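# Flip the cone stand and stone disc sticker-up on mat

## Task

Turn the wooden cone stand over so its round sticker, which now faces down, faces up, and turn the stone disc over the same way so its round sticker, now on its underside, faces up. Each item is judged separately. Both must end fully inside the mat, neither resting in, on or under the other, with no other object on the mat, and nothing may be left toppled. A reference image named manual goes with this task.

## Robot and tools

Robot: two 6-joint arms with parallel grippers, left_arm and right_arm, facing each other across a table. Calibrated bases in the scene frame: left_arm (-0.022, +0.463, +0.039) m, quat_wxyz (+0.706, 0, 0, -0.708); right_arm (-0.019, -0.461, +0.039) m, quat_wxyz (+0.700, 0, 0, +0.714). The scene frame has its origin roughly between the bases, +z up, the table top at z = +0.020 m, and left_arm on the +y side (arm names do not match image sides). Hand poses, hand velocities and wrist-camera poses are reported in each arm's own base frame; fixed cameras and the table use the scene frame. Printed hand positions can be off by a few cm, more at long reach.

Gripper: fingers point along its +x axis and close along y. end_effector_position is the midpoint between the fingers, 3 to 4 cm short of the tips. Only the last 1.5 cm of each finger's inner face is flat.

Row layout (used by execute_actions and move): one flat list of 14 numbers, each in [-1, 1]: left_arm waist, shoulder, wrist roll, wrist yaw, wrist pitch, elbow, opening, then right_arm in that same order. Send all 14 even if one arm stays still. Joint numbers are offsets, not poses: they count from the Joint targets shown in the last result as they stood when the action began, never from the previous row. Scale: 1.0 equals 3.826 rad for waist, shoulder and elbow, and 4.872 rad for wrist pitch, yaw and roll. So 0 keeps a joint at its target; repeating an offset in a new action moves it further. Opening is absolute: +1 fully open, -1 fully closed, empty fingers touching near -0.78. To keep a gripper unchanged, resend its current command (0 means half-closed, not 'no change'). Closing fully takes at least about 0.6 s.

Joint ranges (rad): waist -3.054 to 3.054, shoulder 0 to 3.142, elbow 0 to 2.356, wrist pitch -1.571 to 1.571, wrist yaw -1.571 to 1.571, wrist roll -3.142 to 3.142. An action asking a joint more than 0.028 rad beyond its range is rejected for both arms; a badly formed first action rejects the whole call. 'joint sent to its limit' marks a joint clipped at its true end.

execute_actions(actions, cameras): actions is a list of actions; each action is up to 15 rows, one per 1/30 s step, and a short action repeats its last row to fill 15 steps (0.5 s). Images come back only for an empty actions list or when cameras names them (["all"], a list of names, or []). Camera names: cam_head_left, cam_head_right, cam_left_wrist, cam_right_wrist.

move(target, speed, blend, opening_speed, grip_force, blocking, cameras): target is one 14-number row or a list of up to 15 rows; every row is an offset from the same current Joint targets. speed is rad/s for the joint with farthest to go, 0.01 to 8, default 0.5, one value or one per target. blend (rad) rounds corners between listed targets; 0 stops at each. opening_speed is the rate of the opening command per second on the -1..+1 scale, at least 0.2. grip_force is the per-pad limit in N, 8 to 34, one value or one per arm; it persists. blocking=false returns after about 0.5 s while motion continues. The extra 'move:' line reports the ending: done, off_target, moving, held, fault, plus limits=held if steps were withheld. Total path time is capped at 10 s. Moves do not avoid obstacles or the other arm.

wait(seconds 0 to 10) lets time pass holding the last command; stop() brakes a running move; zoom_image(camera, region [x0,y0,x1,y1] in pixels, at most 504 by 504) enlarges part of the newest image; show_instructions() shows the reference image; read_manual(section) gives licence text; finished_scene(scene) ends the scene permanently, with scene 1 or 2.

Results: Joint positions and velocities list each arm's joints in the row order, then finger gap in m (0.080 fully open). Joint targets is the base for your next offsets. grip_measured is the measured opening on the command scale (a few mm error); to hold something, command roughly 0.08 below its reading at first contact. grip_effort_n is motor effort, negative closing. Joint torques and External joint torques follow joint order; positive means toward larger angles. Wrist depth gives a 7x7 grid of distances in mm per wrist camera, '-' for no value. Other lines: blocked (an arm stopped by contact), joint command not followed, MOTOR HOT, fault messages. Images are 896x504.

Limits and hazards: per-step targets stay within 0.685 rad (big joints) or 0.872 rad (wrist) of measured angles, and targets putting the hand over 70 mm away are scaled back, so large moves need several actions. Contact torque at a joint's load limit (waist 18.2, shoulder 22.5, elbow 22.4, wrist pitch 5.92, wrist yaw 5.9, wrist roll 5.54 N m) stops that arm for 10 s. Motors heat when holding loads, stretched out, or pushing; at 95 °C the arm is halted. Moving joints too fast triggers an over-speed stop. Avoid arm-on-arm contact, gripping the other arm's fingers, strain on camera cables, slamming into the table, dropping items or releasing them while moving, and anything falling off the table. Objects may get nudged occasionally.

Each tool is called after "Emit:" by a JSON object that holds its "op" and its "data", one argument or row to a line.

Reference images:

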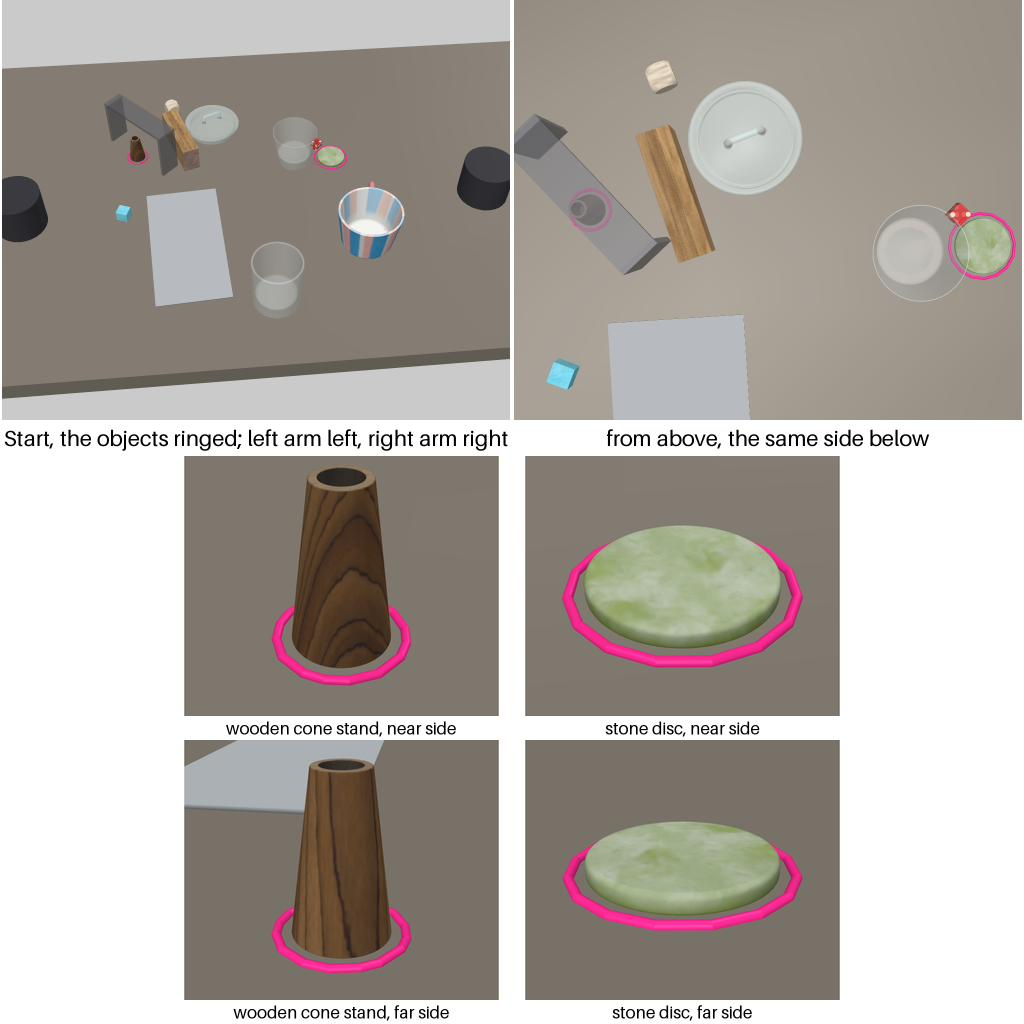

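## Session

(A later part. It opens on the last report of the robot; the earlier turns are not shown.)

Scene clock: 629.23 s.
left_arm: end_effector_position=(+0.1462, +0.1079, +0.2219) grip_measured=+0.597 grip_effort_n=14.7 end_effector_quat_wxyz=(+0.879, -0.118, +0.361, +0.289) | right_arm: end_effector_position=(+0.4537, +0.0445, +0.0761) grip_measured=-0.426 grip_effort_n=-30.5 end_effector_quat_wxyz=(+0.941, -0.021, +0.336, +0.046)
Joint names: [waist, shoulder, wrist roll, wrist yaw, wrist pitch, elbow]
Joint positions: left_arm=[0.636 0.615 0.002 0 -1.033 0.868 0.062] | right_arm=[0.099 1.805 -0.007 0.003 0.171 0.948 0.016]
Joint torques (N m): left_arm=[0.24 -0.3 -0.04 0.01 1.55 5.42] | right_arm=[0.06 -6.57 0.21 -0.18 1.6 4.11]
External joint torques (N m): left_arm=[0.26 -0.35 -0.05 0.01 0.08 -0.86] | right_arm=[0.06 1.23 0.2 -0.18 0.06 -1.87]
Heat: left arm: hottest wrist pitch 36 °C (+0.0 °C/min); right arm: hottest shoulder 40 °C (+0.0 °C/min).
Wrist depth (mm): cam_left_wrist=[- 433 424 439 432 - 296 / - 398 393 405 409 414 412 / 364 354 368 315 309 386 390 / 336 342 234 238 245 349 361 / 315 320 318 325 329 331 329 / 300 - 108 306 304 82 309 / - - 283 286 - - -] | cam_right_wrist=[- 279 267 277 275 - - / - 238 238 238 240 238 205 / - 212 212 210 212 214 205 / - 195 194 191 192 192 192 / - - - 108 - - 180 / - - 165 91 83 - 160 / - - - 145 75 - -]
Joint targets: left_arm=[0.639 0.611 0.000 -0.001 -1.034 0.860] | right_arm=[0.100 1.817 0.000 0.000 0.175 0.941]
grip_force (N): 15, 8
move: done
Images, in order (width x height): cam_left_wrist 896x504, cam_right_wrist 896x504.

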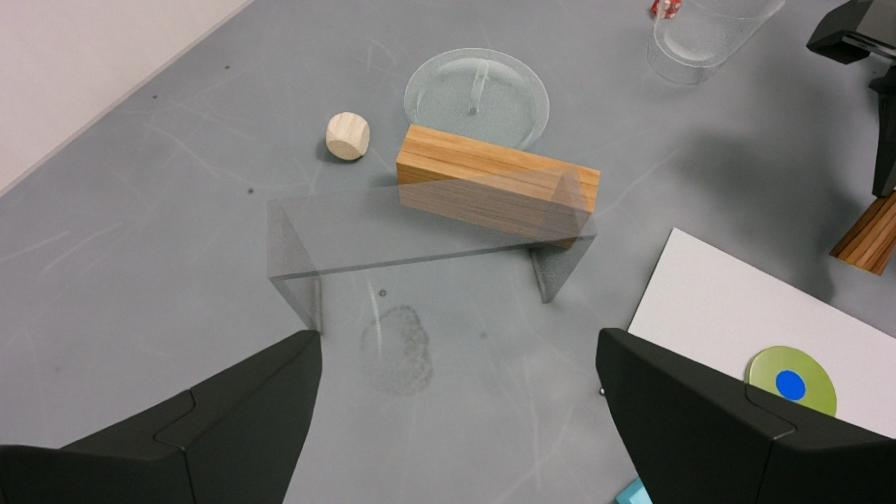

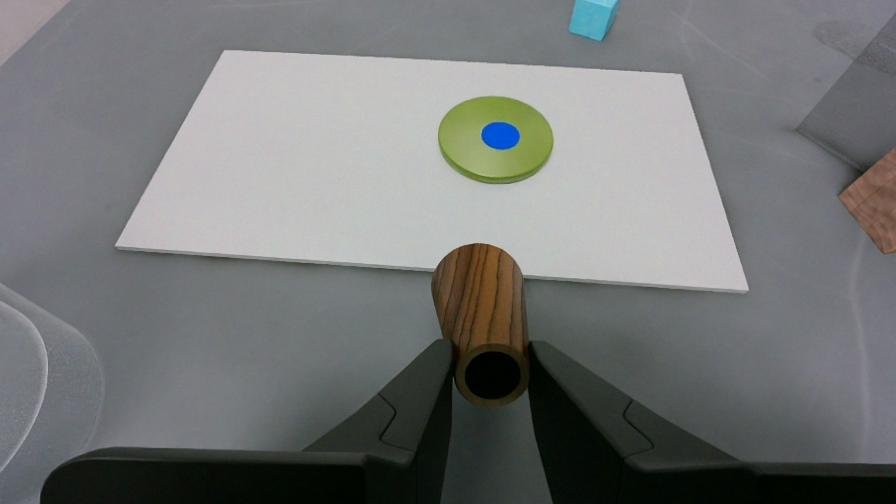

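Emit:
{"op": "move", "data": {
  "target": [0,0,0,0,0,0,0.6,0,0.0107,0,0,0.0127,-0.0055,-0.6],
  "speed": 0.08,
  "cameras": ["cam_right_wrist","cam_left_wrist"]
}}

Emit:
{"op": "zoom_image", "data": {
  "camera": "cam_left_wrist",
  "region": [646, 0, 896, 300]
}}

Scene clock: 634.20 s.
left_arm: end_effector_position=(+0.1462, +0.1079, +0.2219) grip_measured=+0.597 grip_effort_n=14.7 end_effector_quat_wxyz=(+0.879, -0.118, +0.361, +0.289) | right_arm: end_effector_position=(+0.4548, +0.0446, +0.0613) grip_measured=-0.426 grip_effort_n=-30.5 end_effector_quat_wxyz=(+0.941, -0.021, +0.335, +0.046)
Joint names: [waist, shoulder, wrist roll, wrist yaw, wrist pitch, elbow]
Joint positions: left_arm=[0.636 0.615 0.002 0 -1.033 0.868 0.062] | right_arm=[0.099 1.845 -0.007 0.003 0.233 0.927 0.016]
Joint torques (N m): left_arm=[0.25 -0.3 -0.04 0.01 1.55 5.42] | right_arm=[0.03 -6.61 0.18 -0.15 1.59 4.03]
External joint torques (N m): left_arm=[0.26 -0.38 -0.04 0.01 0.09 -0.81] | right_arm=[0.03 1.3 0.17 -0.15 0.04 -1.81]
Heat: left arm: hottest wrist pitch 36 °C (+0.0 °C/min); right arm: hottest shoulder 40 °C (+0.0 °C/min).
Wrist depth (mm): cam_left_wrist=[- 433 - 442 - 458 331 / - 395 397 409 398 405 - / 360 371 245 251 369 382 385 / 333 342 233 238 347 347 - / 315 319 316 - 328 328 329 / 301 - 298 301 299 82 310 / - - 285 287 288 - -] | cam_right_wrist=[- 242 239 234 240 - - / - 217 218 212 215 219 205 / - 193 193 194 194 194 - / - 178 178 175 178 175 - / - 165 160 108 - - - / - - 150 91 83 - - / - - - - 75 - -]
Joint targets: left_arm=[0.639 0.611 0.000 -0.001 -1.034 0.860] | right_arm=[0.100 1.857 0.000 0.000 0.237 0.919]
grip_force (N): 15, 8
move: done
Images, in order (width x height): cam_left_wrist 896x504, cam_right_wrist 896x504.

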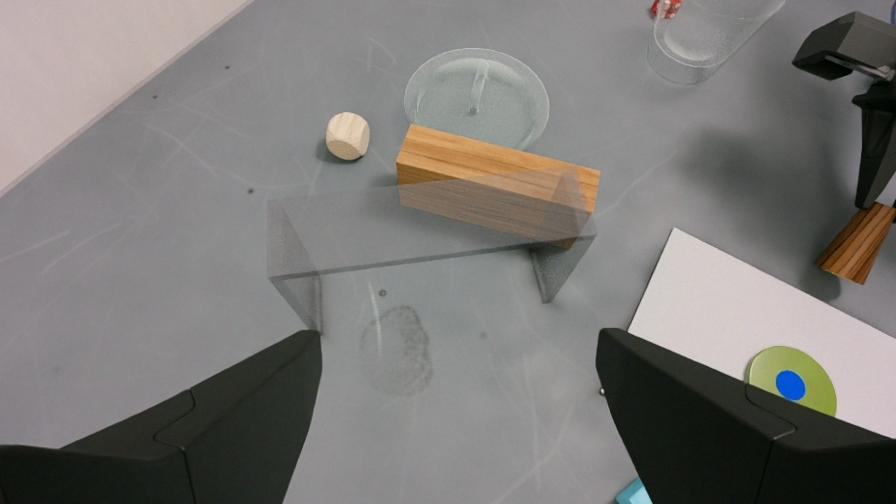

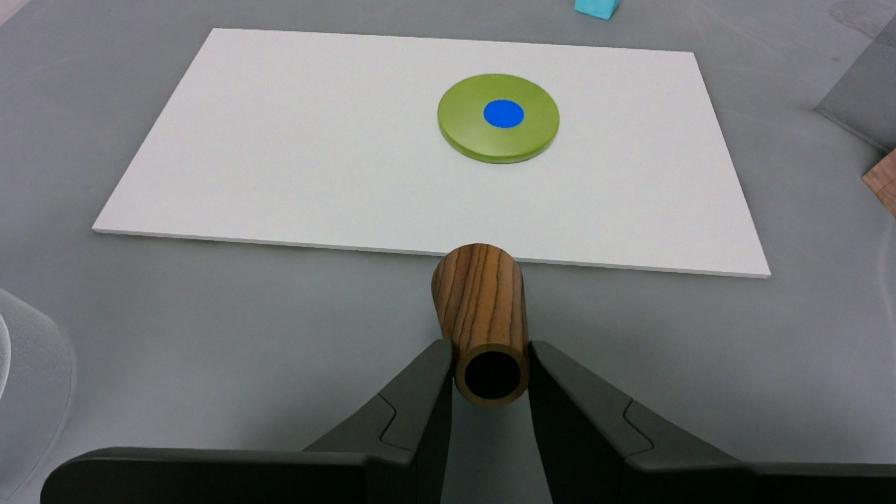

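Scaled by 1.680 from the camera's 896x504 image, which has a finer 1280x720 frame.

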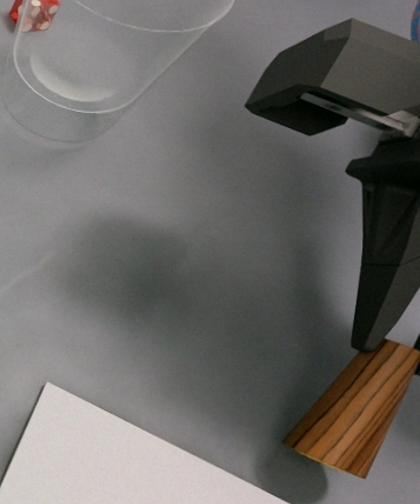

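Emit:
{"op": "move", "data": {
  "target": [0,0,0,0,0,0,0.6,0,0.0099,0,0,0.0118,-0.0050,-0.46],
  "speed": 0.08,
  "cameras": ["cam_right_wrist","cam_left_wrist"]
}}

Emit:
{"op": "zoom_image", "data": {
  "camera": "cam_left_wrist",
  "region": [646, 0, 896, 300]
}}

Scene clock: 638.60 s.
left_arm: end_effector_position=(+0.1462, +0.1079, +0.2219) grip_measured=+0.597 grip_effort_n=14.7 end_effector_quat_wxyz=(+0.879, -0.118, +0.361, +0.289) | right_arm: end_effector_position=(+0.4572, +0.0448, +0.0522) grip_measured=-0.426 grip_effort_n=-30.5 end_effector_quat_wxyz=(+0.943, -0.020, +0.329, +0.046)
Joint names: [waist, shoulder, wrist roll, wrist yaw, wrist pitch, elbow]
Joint positions: left_arm=[0.636 0.615 0.002 0 -1.033 0.868 0.062] | right_arm=[0.099 1.878 -0.007 0.003 0.294 0.912 0.016]
Joint torques (N m): left_arm=[0.24 -0.29 -0.05 0.01 1.55 5.39] | right_arm=[0.17 -5.94 0.2 -0.2 1.36 3.4]
External joint torques (N m): left_arm=[0.24 -0.41 -0.05 0.01 0.1 -0.81] | right_arm=[0.19 2.03 0.2 -0.2 -0.19 -2.26]
Heat: left arm: hottest wrist pitch 36 °C (+0.0 °C/min); right arm: hottest shoulder 40 °C (-1.0 °C/min).
Wrist depth (mm): cam_left_wrist=[- 438 426 450 459 - 458 / - 392 399 412 405 410 407 / 351 368 368 313 252 383 378 / 338 340 233 339 343 353 356 / 313 321 320 324 328 326 330 / - - - 306 299 82 310 / - - 279 287 287 - -] | cam_right_wrist=[253 235 233 233 247 - - / - 209 209 204 207 212 205 / - 184 185 186 186 186 - / - 170 174 137 170 170 - / - - - 107 - 150 - / 139 - - 107 83 141 142 / - - - - 75 - -]
Joint targets: left_arm=[0.639 0.611 0.000 -0.001 -1.034 0.860] | right_arm=[0.100 1.895 0.000 0.000 0.295 0.900]
grip_force (N): 15, 8
move: done
Images, in order (width x height): cam_left_wrist 896x504, cam_right_wrist 896x504.

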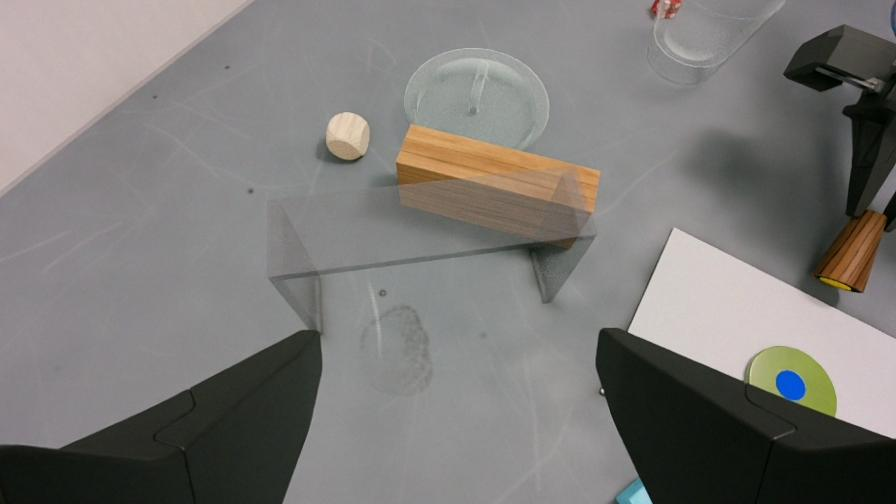

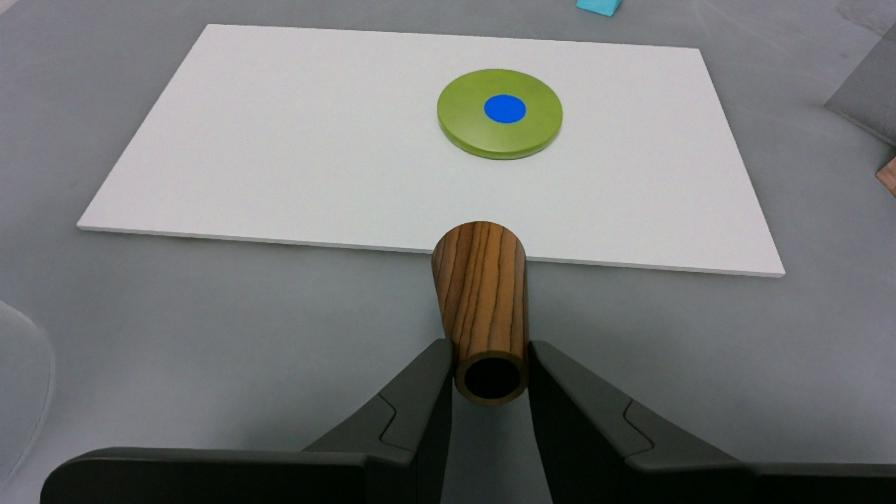

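Scaled by 1.680 from the camera's 896x504 image, which has a finer 1280x720 frame.

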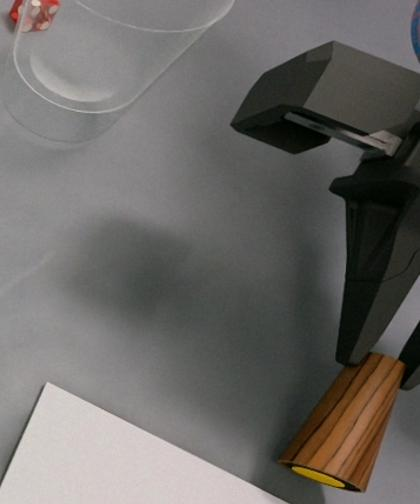

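Emit:
{"op": "move", "data": {
  "target": [
    [0,0,0,0,0,0,0.6,0,0.0099,0,0,0.0118,-0.0050,-0.46],
    [0,0,0,0,0,0,0.6,0,0.0175,0,0,0.0209,-0.0088,-0.46]
  ],
  "speed": 0.08,
  "cameras": ["cam_right_wrist","cam_left_wrist"]
}}

Emit:
{"op": "zoom_image", "data": {
  "camera": "cam_left_wrist",
  "region": [646, 0, 896, 300]
}}

Scene clock: 650.73 s.
left_arm: end_effector_position=(+0.1462, +0.1079, +0.2219) grip_measured=+0.597 grip_effort_n=14.7 end_effector_quat_wxyz=(+0.879, -0.118, +0.361, +0.289) | right_arm: end_effector_position=(+0.4550, +0.0446, +0.0262) grip_measured=-0.426 grip_effort_n=-30.5 end_effector_quat_wxyz=(+0.942, -0.020, +0.331, +0.046)
Joint names: [waist, shoulder, wrist roll, wrist yaw, wrist pitch, elbow]
Joint positions: left_arm=[0.636 0.615 0.002 0 -1.033 0.868 0.062] | right_arm=[0.099 1.947 -0.007 0.003 0.394 0.876 0.016]
Joint torques (N m): left_arm=[0.24 -0.31 -0.05 0.01 1.56 5.43] | right_arm=[0.33 -6.43 0.19 -0.19 1.45 3.25]
External joint torques (N m): left_arm=[0.24 -0.42 -0.05 0 0.07 -0.83] | right_arm=[0.41 1.57 0.18 -0.2 -0.07 -1.94]
Heat: left arm: hottest wrist pitch 36 °C (+0.0 °C/min); right arm: hottest shoulder 39 °C (-4.0 °C/min).
Wrist depth (mm): cam_left_wrist=[- 421 - - 428 459 461 / - 395 391 395 392 416 336 / - - 364 252 369 - 358 / 342 339 233 239 350 351 353 / 316 321 321 323 - 328 328 / 300 - - 304 301 82 310 / - - 281 286 288 - -] | cam_right_wrist=[- 194 194 191 190 197 197 / 169 169 169 170 171 171 176 / - 153 153 118 151 151 154 / - - - 109 - 139 142 / - - - 104 126 - 126 / 116 114 - 100 95 116 115 / - - - - 75 - -]
Joint targets: left_arm=[0.639 0.611 0.000 -0.001 -1.034 0.860] | right_arm=[0.100 1.962 0.000 0.000 0.397 0.867]
grip_force (N): 15, 8
move: done
Images, in order (width x height): cam_left_wrist 896x504, cam_right_wrist 896x504.

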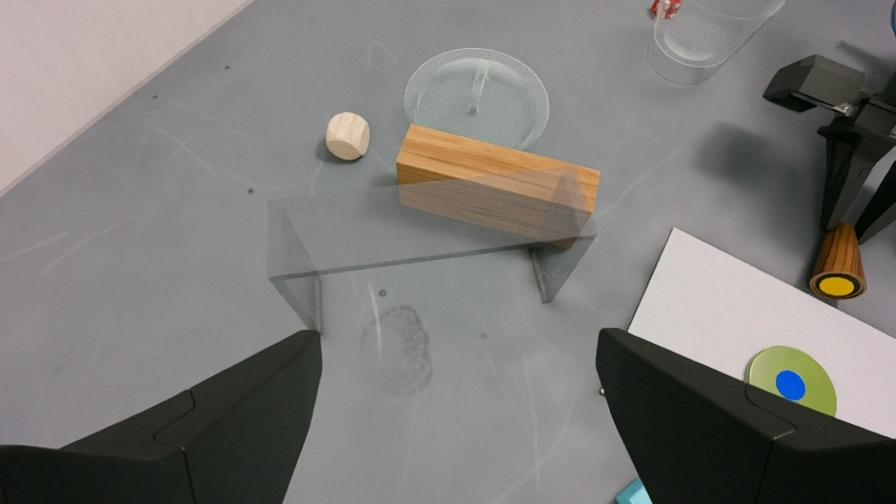

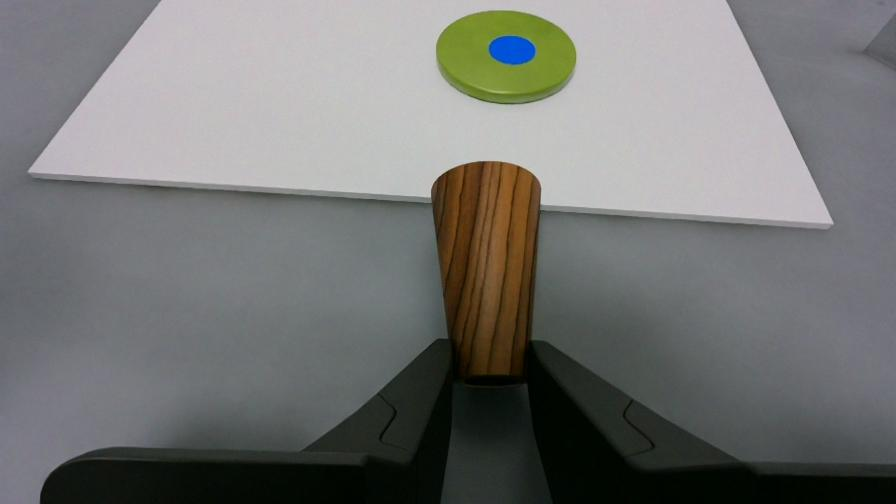

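Scaled by 1.680 from the camera's 896x504 image, which has a finer 1280x720 frame.

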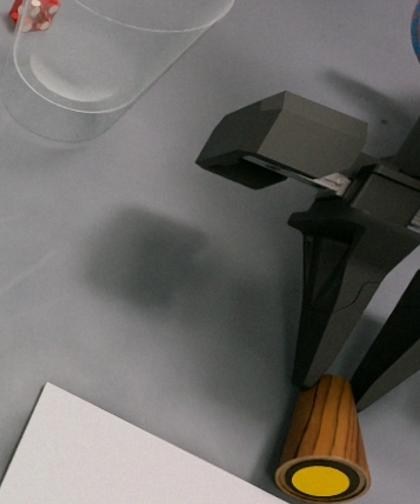

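Emit:
{"op": "move", "data": {
  "target": [
    [0,0,0,0,0,0,0.6,-0.009,-0.0113,0,0,-0.0964,0.0429,-0.46],
    [0,0,0,0,0,0,0.6,-0.0183,0.0039,0,0,-0.1809,0.0978,-0.46]
  ],
  "speed": 0.25,
  "blend": [0.05,0],
  "cameras": ["cam_right_wrist","cam_left_wrist"]
}}

Emit:
{"op": "zoom_image", "data": {
  "camera": "cam_left_wrist",
  "region": [646, 0, 896, 300]
}}

Scene clock: 672.47 s.
left_arm: end_effector_position=(+0.1462, +0.1079, +0.2219) grip_measured=+0.597 grip_effort_n=14.7 end_effector_quat_wxyz=(+0.879, -0.118, +0.361, +0.289) | right_arm: end_effector_position=(+0.4267, +0.0158, +0.0340) grip_measured=-0.426 grip_effort_n=-30.5 end_effector_quat_wxyz=(+0.831, -0.013, +0.556, +0.018)
Joint names: [waist, shoulder, wrist roll, wrist yaw, wrist pitch, elbow]
Joint positions: left_arm=[0.636 0.615 0.002 0 -1.033 0.868 0.062] | right_arm=[0.037 1.952 -0.007 -0.001 -0.474 1.247 0.016]
Joint torques (N m): left_arm=[0.26 -0.29 -0.04 0.01 1.55 5.4] | right_arm=[-0.66 -6.02 0.17 0.01 0.2 4.43]
External joint torques (N m): left_arm=[0.25 -0.34 -0.05 0.01 0.07 -0.89] | right_arm=[-0.61 2.74 0.17 0.01 -0.77 -1.45]
Heat: left arm: hottest wrist pitch 37 °C (+1.0 °C/min); right arm: hottest shoulder 39 °C (-2.0 °C/min).
Wrist depth (mm): cam_left_wrist=[- - - 439 447 450 310 / - 398 396 402 406 - 402 / - - 368 251 366 383 373 / - 342 233 239 343 352 357 / - 323 318 - 327 328 330 / - - 107 302 300 82 309 / - - 285 287 288 - -] | cam_right_wrist=[- - - - - - - / - 126 126 - - - - / - - - 94 94 - 121 / - - - 97 - - - / - 122 122 101 - - 118 / - - 119 91 95 117 - / - - - - 75 - -]
Joint targets: left_arm=[0.639 0.611 0.000 -0.001 -1.034 0.860] | right_arm=[0.030 1.977 0.000 0.000 -0.484 1.241]
grip_force (N): 15, 8
move: done
Images, in order (width x height): cam_left_wrist 896x504, cam_right_wrist 896x504.

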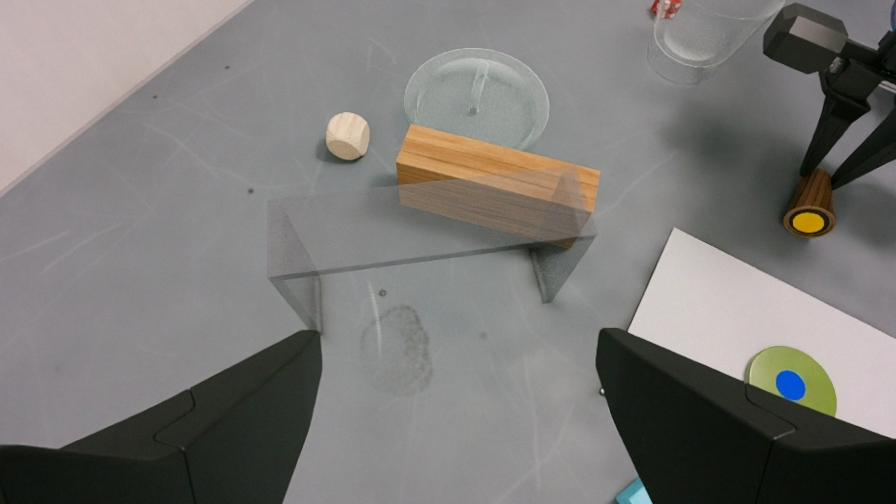

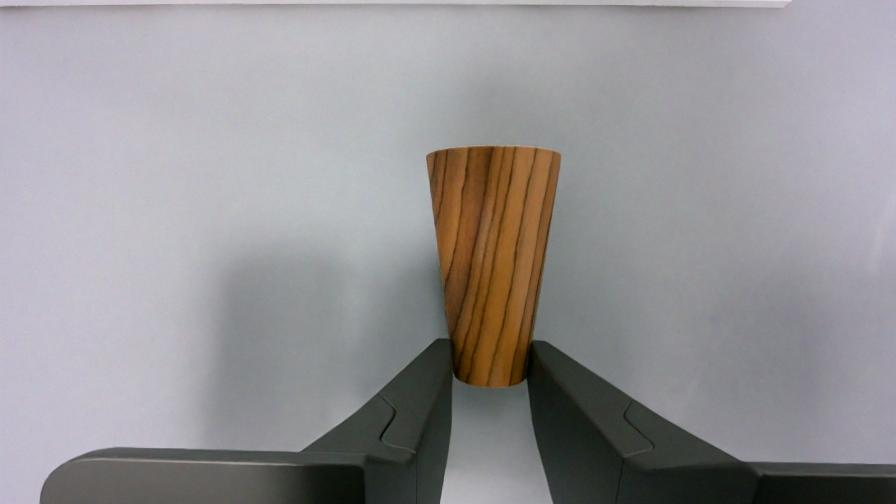

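Scaled by 1.680 from the camera's 896x504 image, which has a finer 1280x720 frame.

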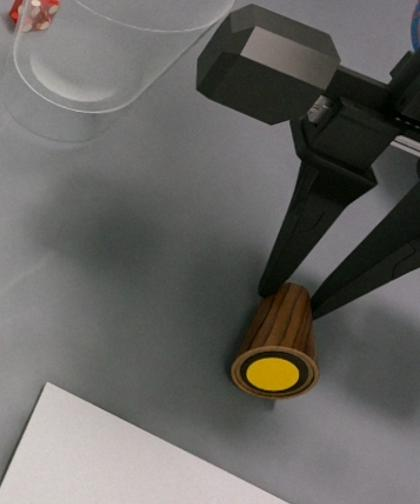

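Emit:
{"op": "move", "data": {
  "target": [
    [0,0,0,0,0,0,0.6,0,-0.0299,0,0,0.0078,-0.0398,-0.46],
    [0,0,0,0,0,0,0.6,0,-0.0299,0,0,0.0078,-0.0398,0.3],
    [0,0,0,0,0,0,0.6,0,-0.0570,0,0,-0.0485,0.0048,0.3],
    [0,0,0,0,0,0,0.6,0,0.1249,0,0,-0.2170,0.2639,0.3]
  ],
  "speed": [0.15,0.3,0.4,0.6],
  "blend": [0,0,0.05,0],
  "opening_speed": 0.6,
  "cameras": ["cam_right_wrist","cam_left_wrist"]
}}

Scene clock: 688.73 s.
left_arm: end_effector_position=(+0.1462, +0.1079, +0.2219) grip_measured=+0.597 grip_effort_n=14.7 end_effector_quat_wxyz=(+0.879, -0.118, +0.361, +0.289) | right_arm: end_effector_position=(+0.4372, +0.0147, +0.0700) grip_measured=+0.297 grip_effort_n=17.0 end_effector_quat_wxyz=(+0.646, -0.014, +0.763, +0.013)
Joint names: [waist, shoulder, wrist roll, wrist yaw, wrist pitch, elbow]
Joint positions: left_arm=[0.636 0.615 0.002 0 -1.033 0.868 0.062] | right_arm=[0.033 2.438 -0.006 -0.001 -1.539 2.241 0.048]
Joint torques (N m): left_arm=[0.22 -0.31 -0.05 0 1.55 5.42] | right_arm=[-0.34 -9.31 0.14 0 -0.07 5.37]
External joint torques (N m): left_arm=[0.22 -0.37 -0.05 0 0.04 -0.94] | right_arm=[-0.26 2 0.14 0 -0.13 -0.09]
Heat: left arm: hottest wrist pitch 37 °C (+1.0 °C/min); right arm: hottest shoulder 39 °C (-1.0 °C/min).
Wrist depth (mm): cam_left_wrist=[- - 431 - 450 433 269 / - - 390 - - 411 309 / 358 369 244 251 317 384 - / 339 334 234 239 339 347 - / 314 315 322 326 330 327 332 / - - 293 303 101 82 309 / - - 284 290 289 - -] | cam_right_wrist=[- - 113 111 114 - - / - 126 - - 117 118 - / - - - - - 128 - / - - - 112 - - - / - - - 126 - - - / - - 75 - - 81 - / - - 84 - - 76 -]
Joint targets: left_arm=[0.639 0.611 0.000 -0.001 -1.034 0.860] | right_arm=[0.030 2.455 0.000 0.000 -1.542 2.251]
grip_force (N): 15, 8
move: done
Images, in order (width x height): cam_left_wrist 896x504, cam_right_wrist 896x504.

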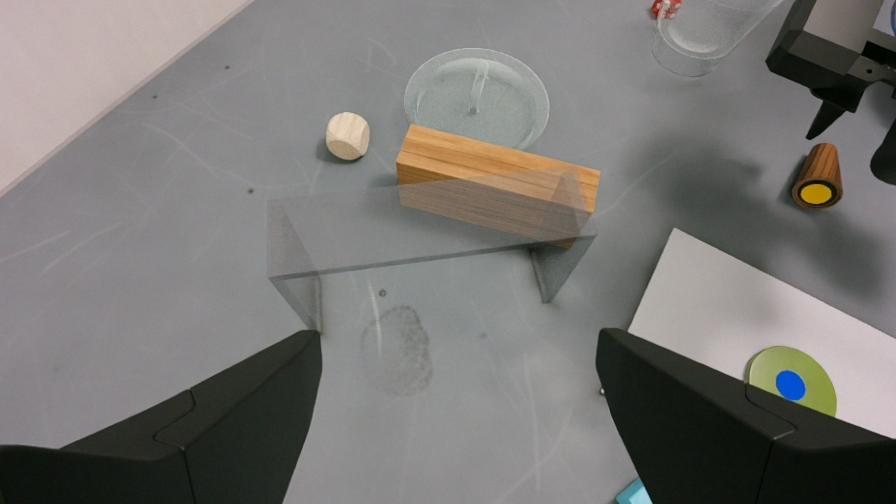

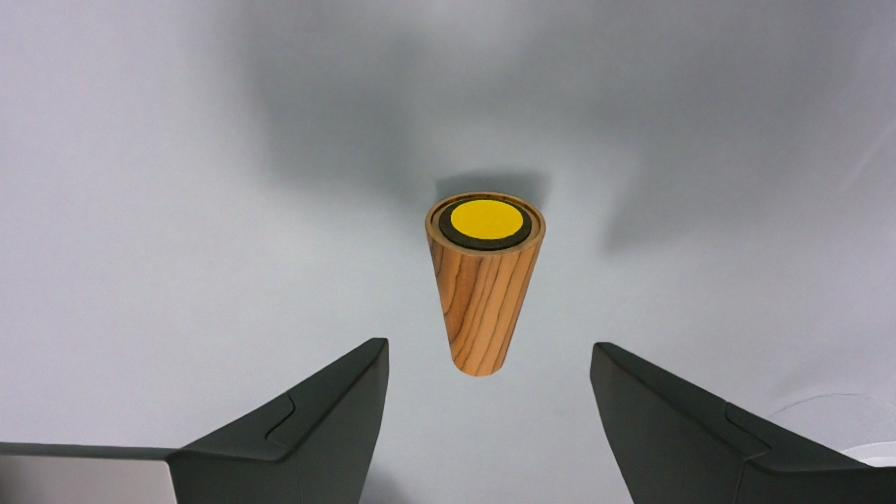

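Emit:
{"op": "move", "data": {
  "target": [
    [0,0,0,0,0,0,0.6,0,0.0118,0,0,0.0202,-0.0136,0.3],
    [0,0,0,0,0,0,0.6,0,0.0118,0,0,0.0202,-0.0136,-0.6]
  ],
  "speed": 0.1,
  "opening_speed": 0.5,
  "grip_force": [15,16],
  "cameras": ["cam_right_wrist","cam_left_wrist"]
}}

Emit:
{"op": "zoom_image", "data": {
  "camera": "cam_left_wrist",
  "region": [646, 0, 896, 300]
}}

Scene clock: 704.37 s.
left_arm: end_effector_position=(+0.1462, +0.1079, +0.2219) grip_measured=+0.597 grip_effort_n=14.7 end_effector_quat_wxyz=(+0.879, -0.118, +0.361, +0.289) | right_arm: end_effector_position=(+0.4477, +0.0151, +0.0400) grip_measured=-0.194 grip_effort_n=-46.7 end_effector_quat_wxyz=(+0.651, -0.014, +0.759, +0.014)
Joint names: [waist, shoulder, wrist roll, wrist yaw, wrist pitch, elbow]
Joint positions: left_arm=[0.636 0.615 0.002 0 -1.033 0.868 0.062] | right_arm=[0.033 2.484 -0.006 -0.001 -1.446 2.207 0.026]
Joint torques (N m): left_arm=[0.24 -0.32 -0.04 0.02 1.55 5.42] | right_arm=[-0.26 -9.41 0.15 0.04 0.28 3.7]
External joint torques (N m): left_arm=[0.25 -0.36 -0.04 0.01 0.07 -0.88] | right_arm=[-0.28 2 0.16 0.05 0.21 -1.71]
Heat: left arm: hottest wrist pitch 37 °C (+1.0 °C/min); right arm: hottest shoulder 40 °C (+1.0 °C/min).
Wrist depth (mm): cam_left_wrist=[- 422 423 440 445 - 298 / 983 396 399 409 403 - 294 / 365 366 367 251 311 378 277 / 337 340 232 238 344 347 353 / 316 326 317 321 329 326 330 / 301 - 298 304 299 82 310 / - - - 293 287 - -] | cam_right_wrist=[- 88 - 87 - - 85 / - 93 91 93 - 89 90 / - 102 - - - - 95 / - 109 - - 106 - - / - 123 117 98 94 - 111 / - 128 70 89 87 127 - / - - - - 80 - -]
Joint targets: left_arm=[0.639 0.611 0.000 -0.001 -1.034 0.860] | right_arm=[0.030 2.500 0.000 0.000 -1.444 2.199]
grip_force (N): 15, 16
move: done
Images, in order (width x height): cam_left_wrist 896x504, cam_right_wrist 896x504.

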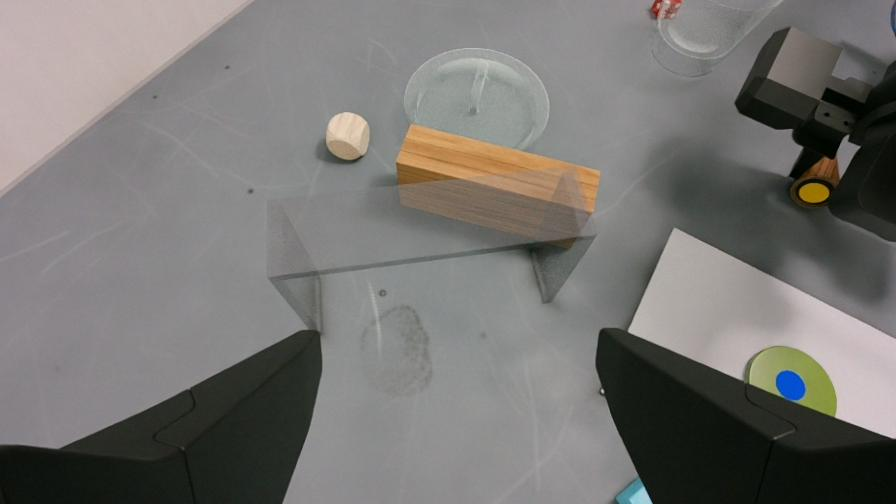

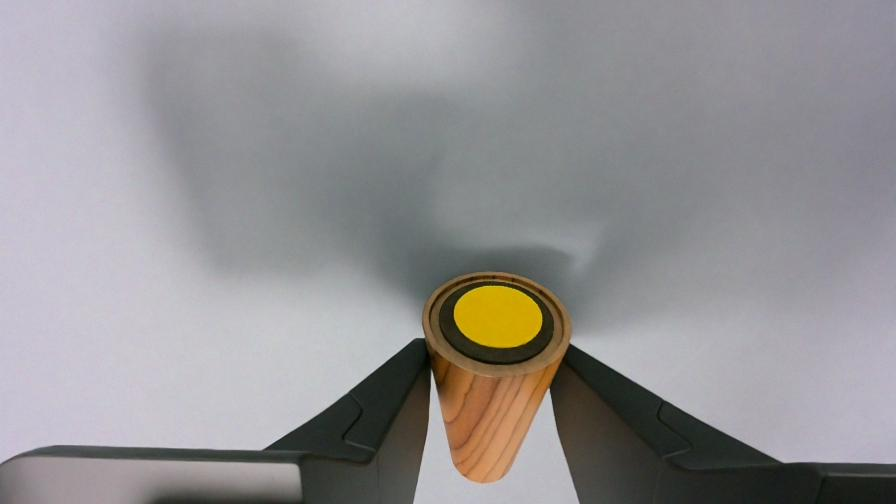

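Scaled by 1.680 from the camera's 896x504 image, which has a finer 1280x720 frame.

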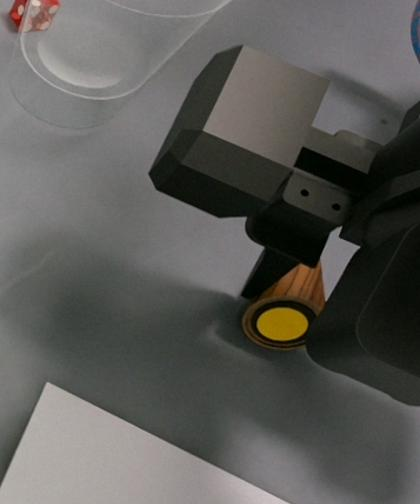

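Emit:
{"op": "move", "data": {
  "target": [
    [0,0,0,0,0,0,0.6,0,-0.1937,0,0,0.1486,-0.2457,-0.6],
    [0,0,0,0,0,0,0.6,0,-0.1172,0,0,0.4536,-0.3040,-0.6]
  ],
  "speed": [0.5,0.6],
  "blend": [0.1,0],
  "cameras": ["cam_right_wrist","cam_left_wrist","cam_head_left"]
}}

Emit:
{"op": "zoom_image", "data": {
  "camera": "cam_left_wrist",
  "region": [616, 60, 896, 450]
}}

Scene clock: 731.73 s.
left_arm: end_effector_position=(+0.1462, +0.1079, +0.2219) grip_measured=+0.597 grip_effort_n=14.7 end_effector_quat_wxyz=(+0.879, -0.118, +0.361, +0.289) | right_arm: end_effector_position=(+0.5348, +0.0180, +0.1162) grip_measured=-0.194 grip_effort_n=-46.7 end_effector_quat_wxyz=(+0.993, -0.005, +0.116, +0.017)
Joint names: [waist, shoulder, wrist roll, wrist yaw, wrist pitch, elbow]
Joint positions: left_arm=[0.636 0.615 0.002 0 -1.033 0.868 0.062] | right_arm=[0.033 2.038 -0.006 -0.001 0.762 1.044 0.026]
Joint torques (N m): left_arm=[0.24 -0.29 -0.05 0.01 1.55 5.41] | right_arm=[-0.15 -7.79 0.19 -0.01 1.79 3.98]
External joint torques (N m): left_arm=[0.24 -0.29 -0.05 0.01 0.04 -0.97] | right_arm=[-0.14 1.31 0.19 -0.01 0.07 -1.69]
Heat: left arm: hottest wrist pitch 37 °C (+0.0 °C/min); right arm: hottest shoulder 41 °C (+2.0 °C/min).
Wrist depth (mm): cam_left_wrist=[- - - - 427 453 251 / - 389 - 396 410 417 270 / 363 367 242 252 312 382 376 / 337 336 233 237 338 349 364 / 320 322 323 323 328 329 333 / - - 298 304 301 82 310 / - - 284 288 284 - -] | cam_right_wrist=[1096 - - 1818 368 2062 - / 1158 1979 789 410 395 - 1265 / 1101 - - 433 - - 480 / - - - - - 354 173 / - 262 - 97 101 286 174 / 217 226 227 89 88 216 182 / - - - 180 80 - 168]
Joint targets: left_arm=[0.639 0.611 0.000 -0.001 -1.034 0.860] | right_arm=[0.030 2.052 0.000 0.000 0.767 1.035]
grip_force (N): 15, 16
move: done
Images, in order (width x height): cam_head_left 896x504, cam_left_wrist 896x504, cam_right_wrist 896x504.

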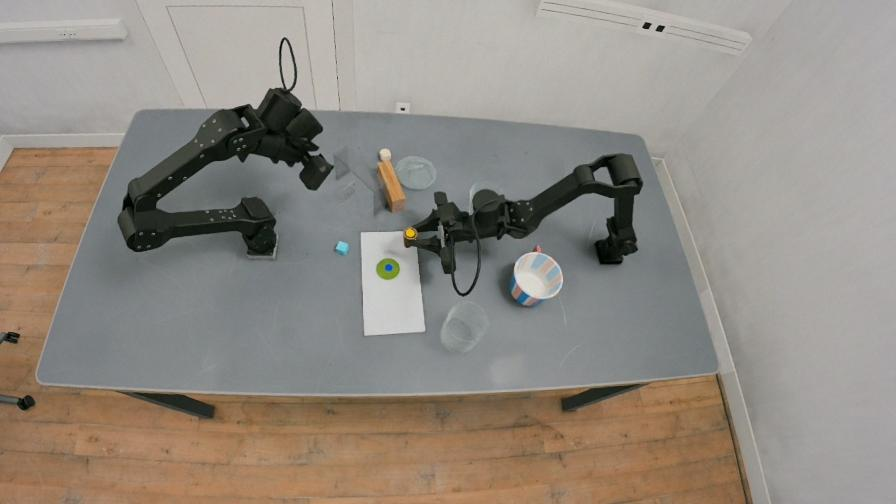

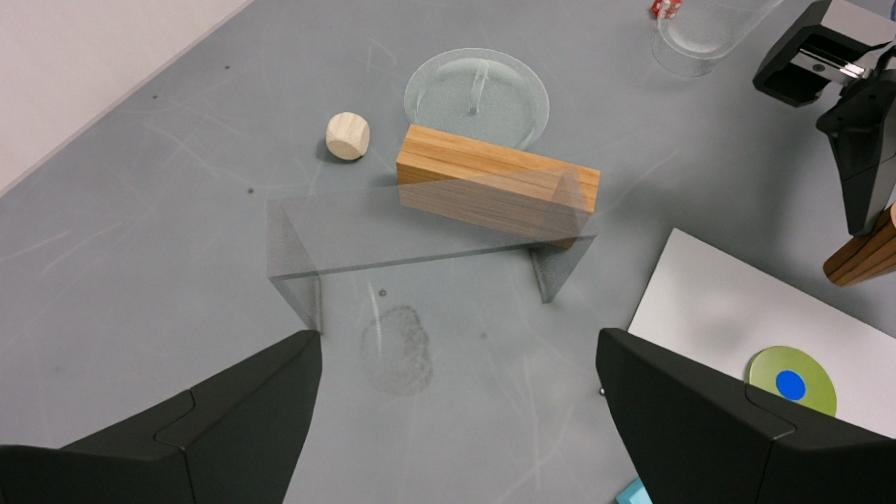

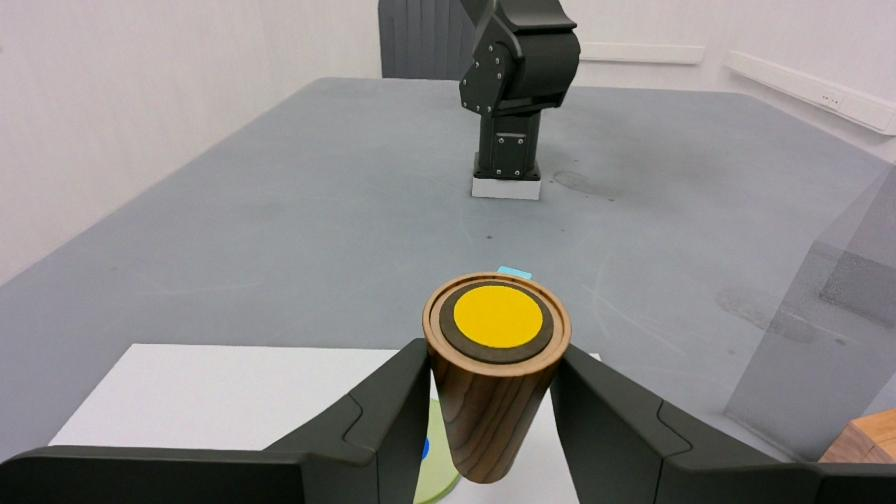

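Scaled by 1.292 from the camera's 896x504 image, which has a finer 1280x720 frame.

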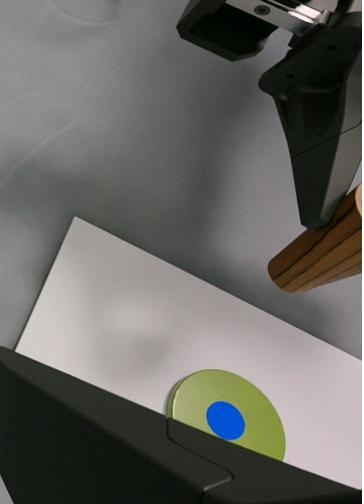

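Emit:
{"op": "move", "data": {
  "target": [0,0,0,0,0,0,0.6,0,0.0334,0,0,0.0411,-0.0189,-0.6],
  "speed": 0.2,
  "cameras": ["cam_left_wrist","cam_head_left"]
}}

Emit:
{"op": "zoom_image", "data": {
  "camera": "cam_left_wrist",
  "region": [616, 60, 896, 450]
}}

Emit:
{"op": "zoom_image", "data": {
  "camera": "cam_head_left",
  "region": [340, 180, 560, 340]
}}

Scene clock: 743.37 s.
left_arm: end_effector_position=(+0.1462, +0.1079, +0.2219) grip_measured=+0.597 grip_effort_n=14.7 end_effector_quat_wxyz=(+0.879, -0.118, +0.361, +0.289) | right_arm: end_effector_position=(+0.5254, +0.0176, +0.0650) grip_measured=-0.194 grip_effort_n=-46.7 end_effector_quat_wxyz=(+0.993, -0.005, +0.117, +0.017)
Joint names: [waist, shoulder, wrist roll, wrist yaw, wrist pitch, elbow]
Joint positions: left_arm=[0.636 0.615 0.002 0 -1.033 0.868 0.062] | right_arm=[0.033 2.167 -0.006 -0.001 0.962 0.97 0.026]
Joint torques (N m): left_arm=[0.26 -0.3 -0.05 0.02 1.55 5.43] | right_arm=[-0.32 -7.7 0.15 0.01 1.77 3.32]
External joint torques (N m): left_arm=[0.25 -0.4 -0.05 0.02 0.07 -0.84] | right_arm=[-0.29 1.48 0.15 0 0.04 -1.57]
Heat: left arm: hottest wrist pitch 37 °C (+0.0 °C/min); right arm: hottest shoulder 42 °C (+4.0 °C/min).
Wrist depth (mm): cam_left_wrist=[- - 431 450 464 - 472 / - 397 403 399 407 323 284 / 356 348 363 251 318 - 297 / 340 345 233 237 346 346 290 / 313 317 314 320 328 326 330 / 300 - 299 304 299 82 310 / - - 285 286 289 - -] | cam_right_wrist=[- 1496 - 1805 382 2062 - / - - - 399 412 - 157 / - - 345 - - - 161 / - 236 239 - - - 172 / 196 198 200 97 196 - 182 / 164 166 166 89 88 - 155 / - - - 136 80 - -]
Joint targets: left_arm=[0.639 0.611 0.000 -0.001 -1.034 0.860] | right_arm=[0.030 2.179 0.000 0.000 0.967 0.963]
grip_force (N): 15, 16
move: done
Images, in order (width x height): cam_head_left 896x504, cam_left_wrist 896x504.

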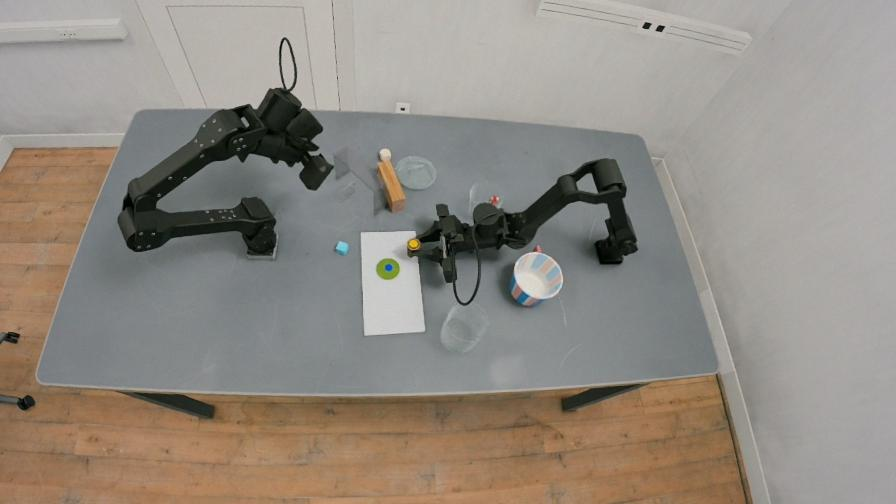

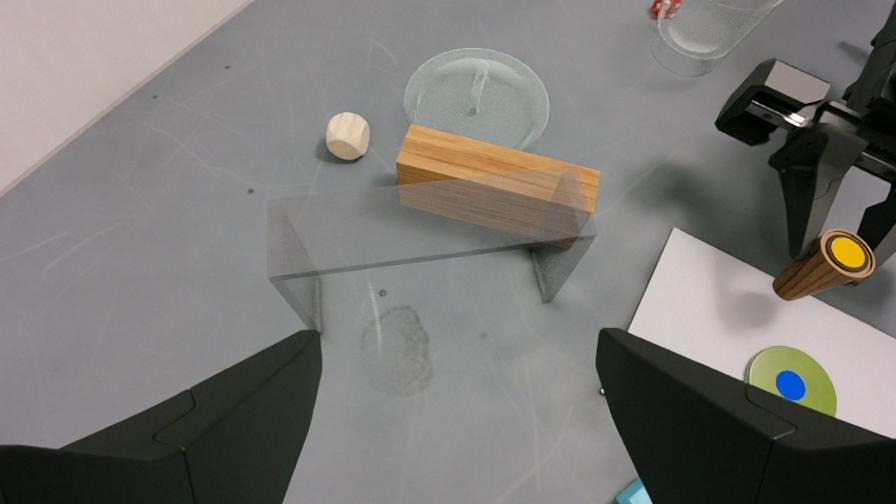

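Scaled by 1.292 from the camera's 896x504 image, which has a finer 1280x720 frame.

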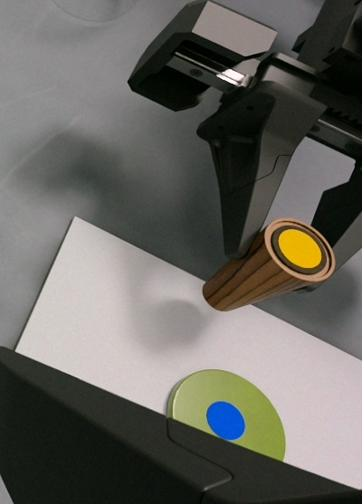

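Scaled by 2.291 from the camera's 896x504 image, which has a finer 1280x720 frame.

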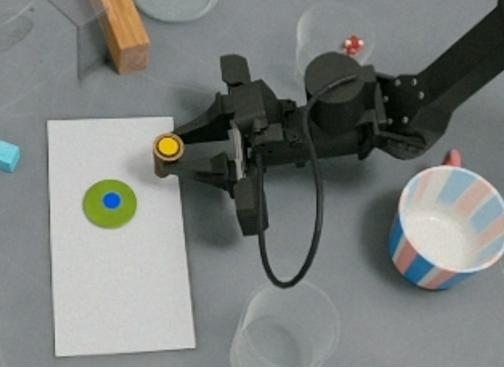

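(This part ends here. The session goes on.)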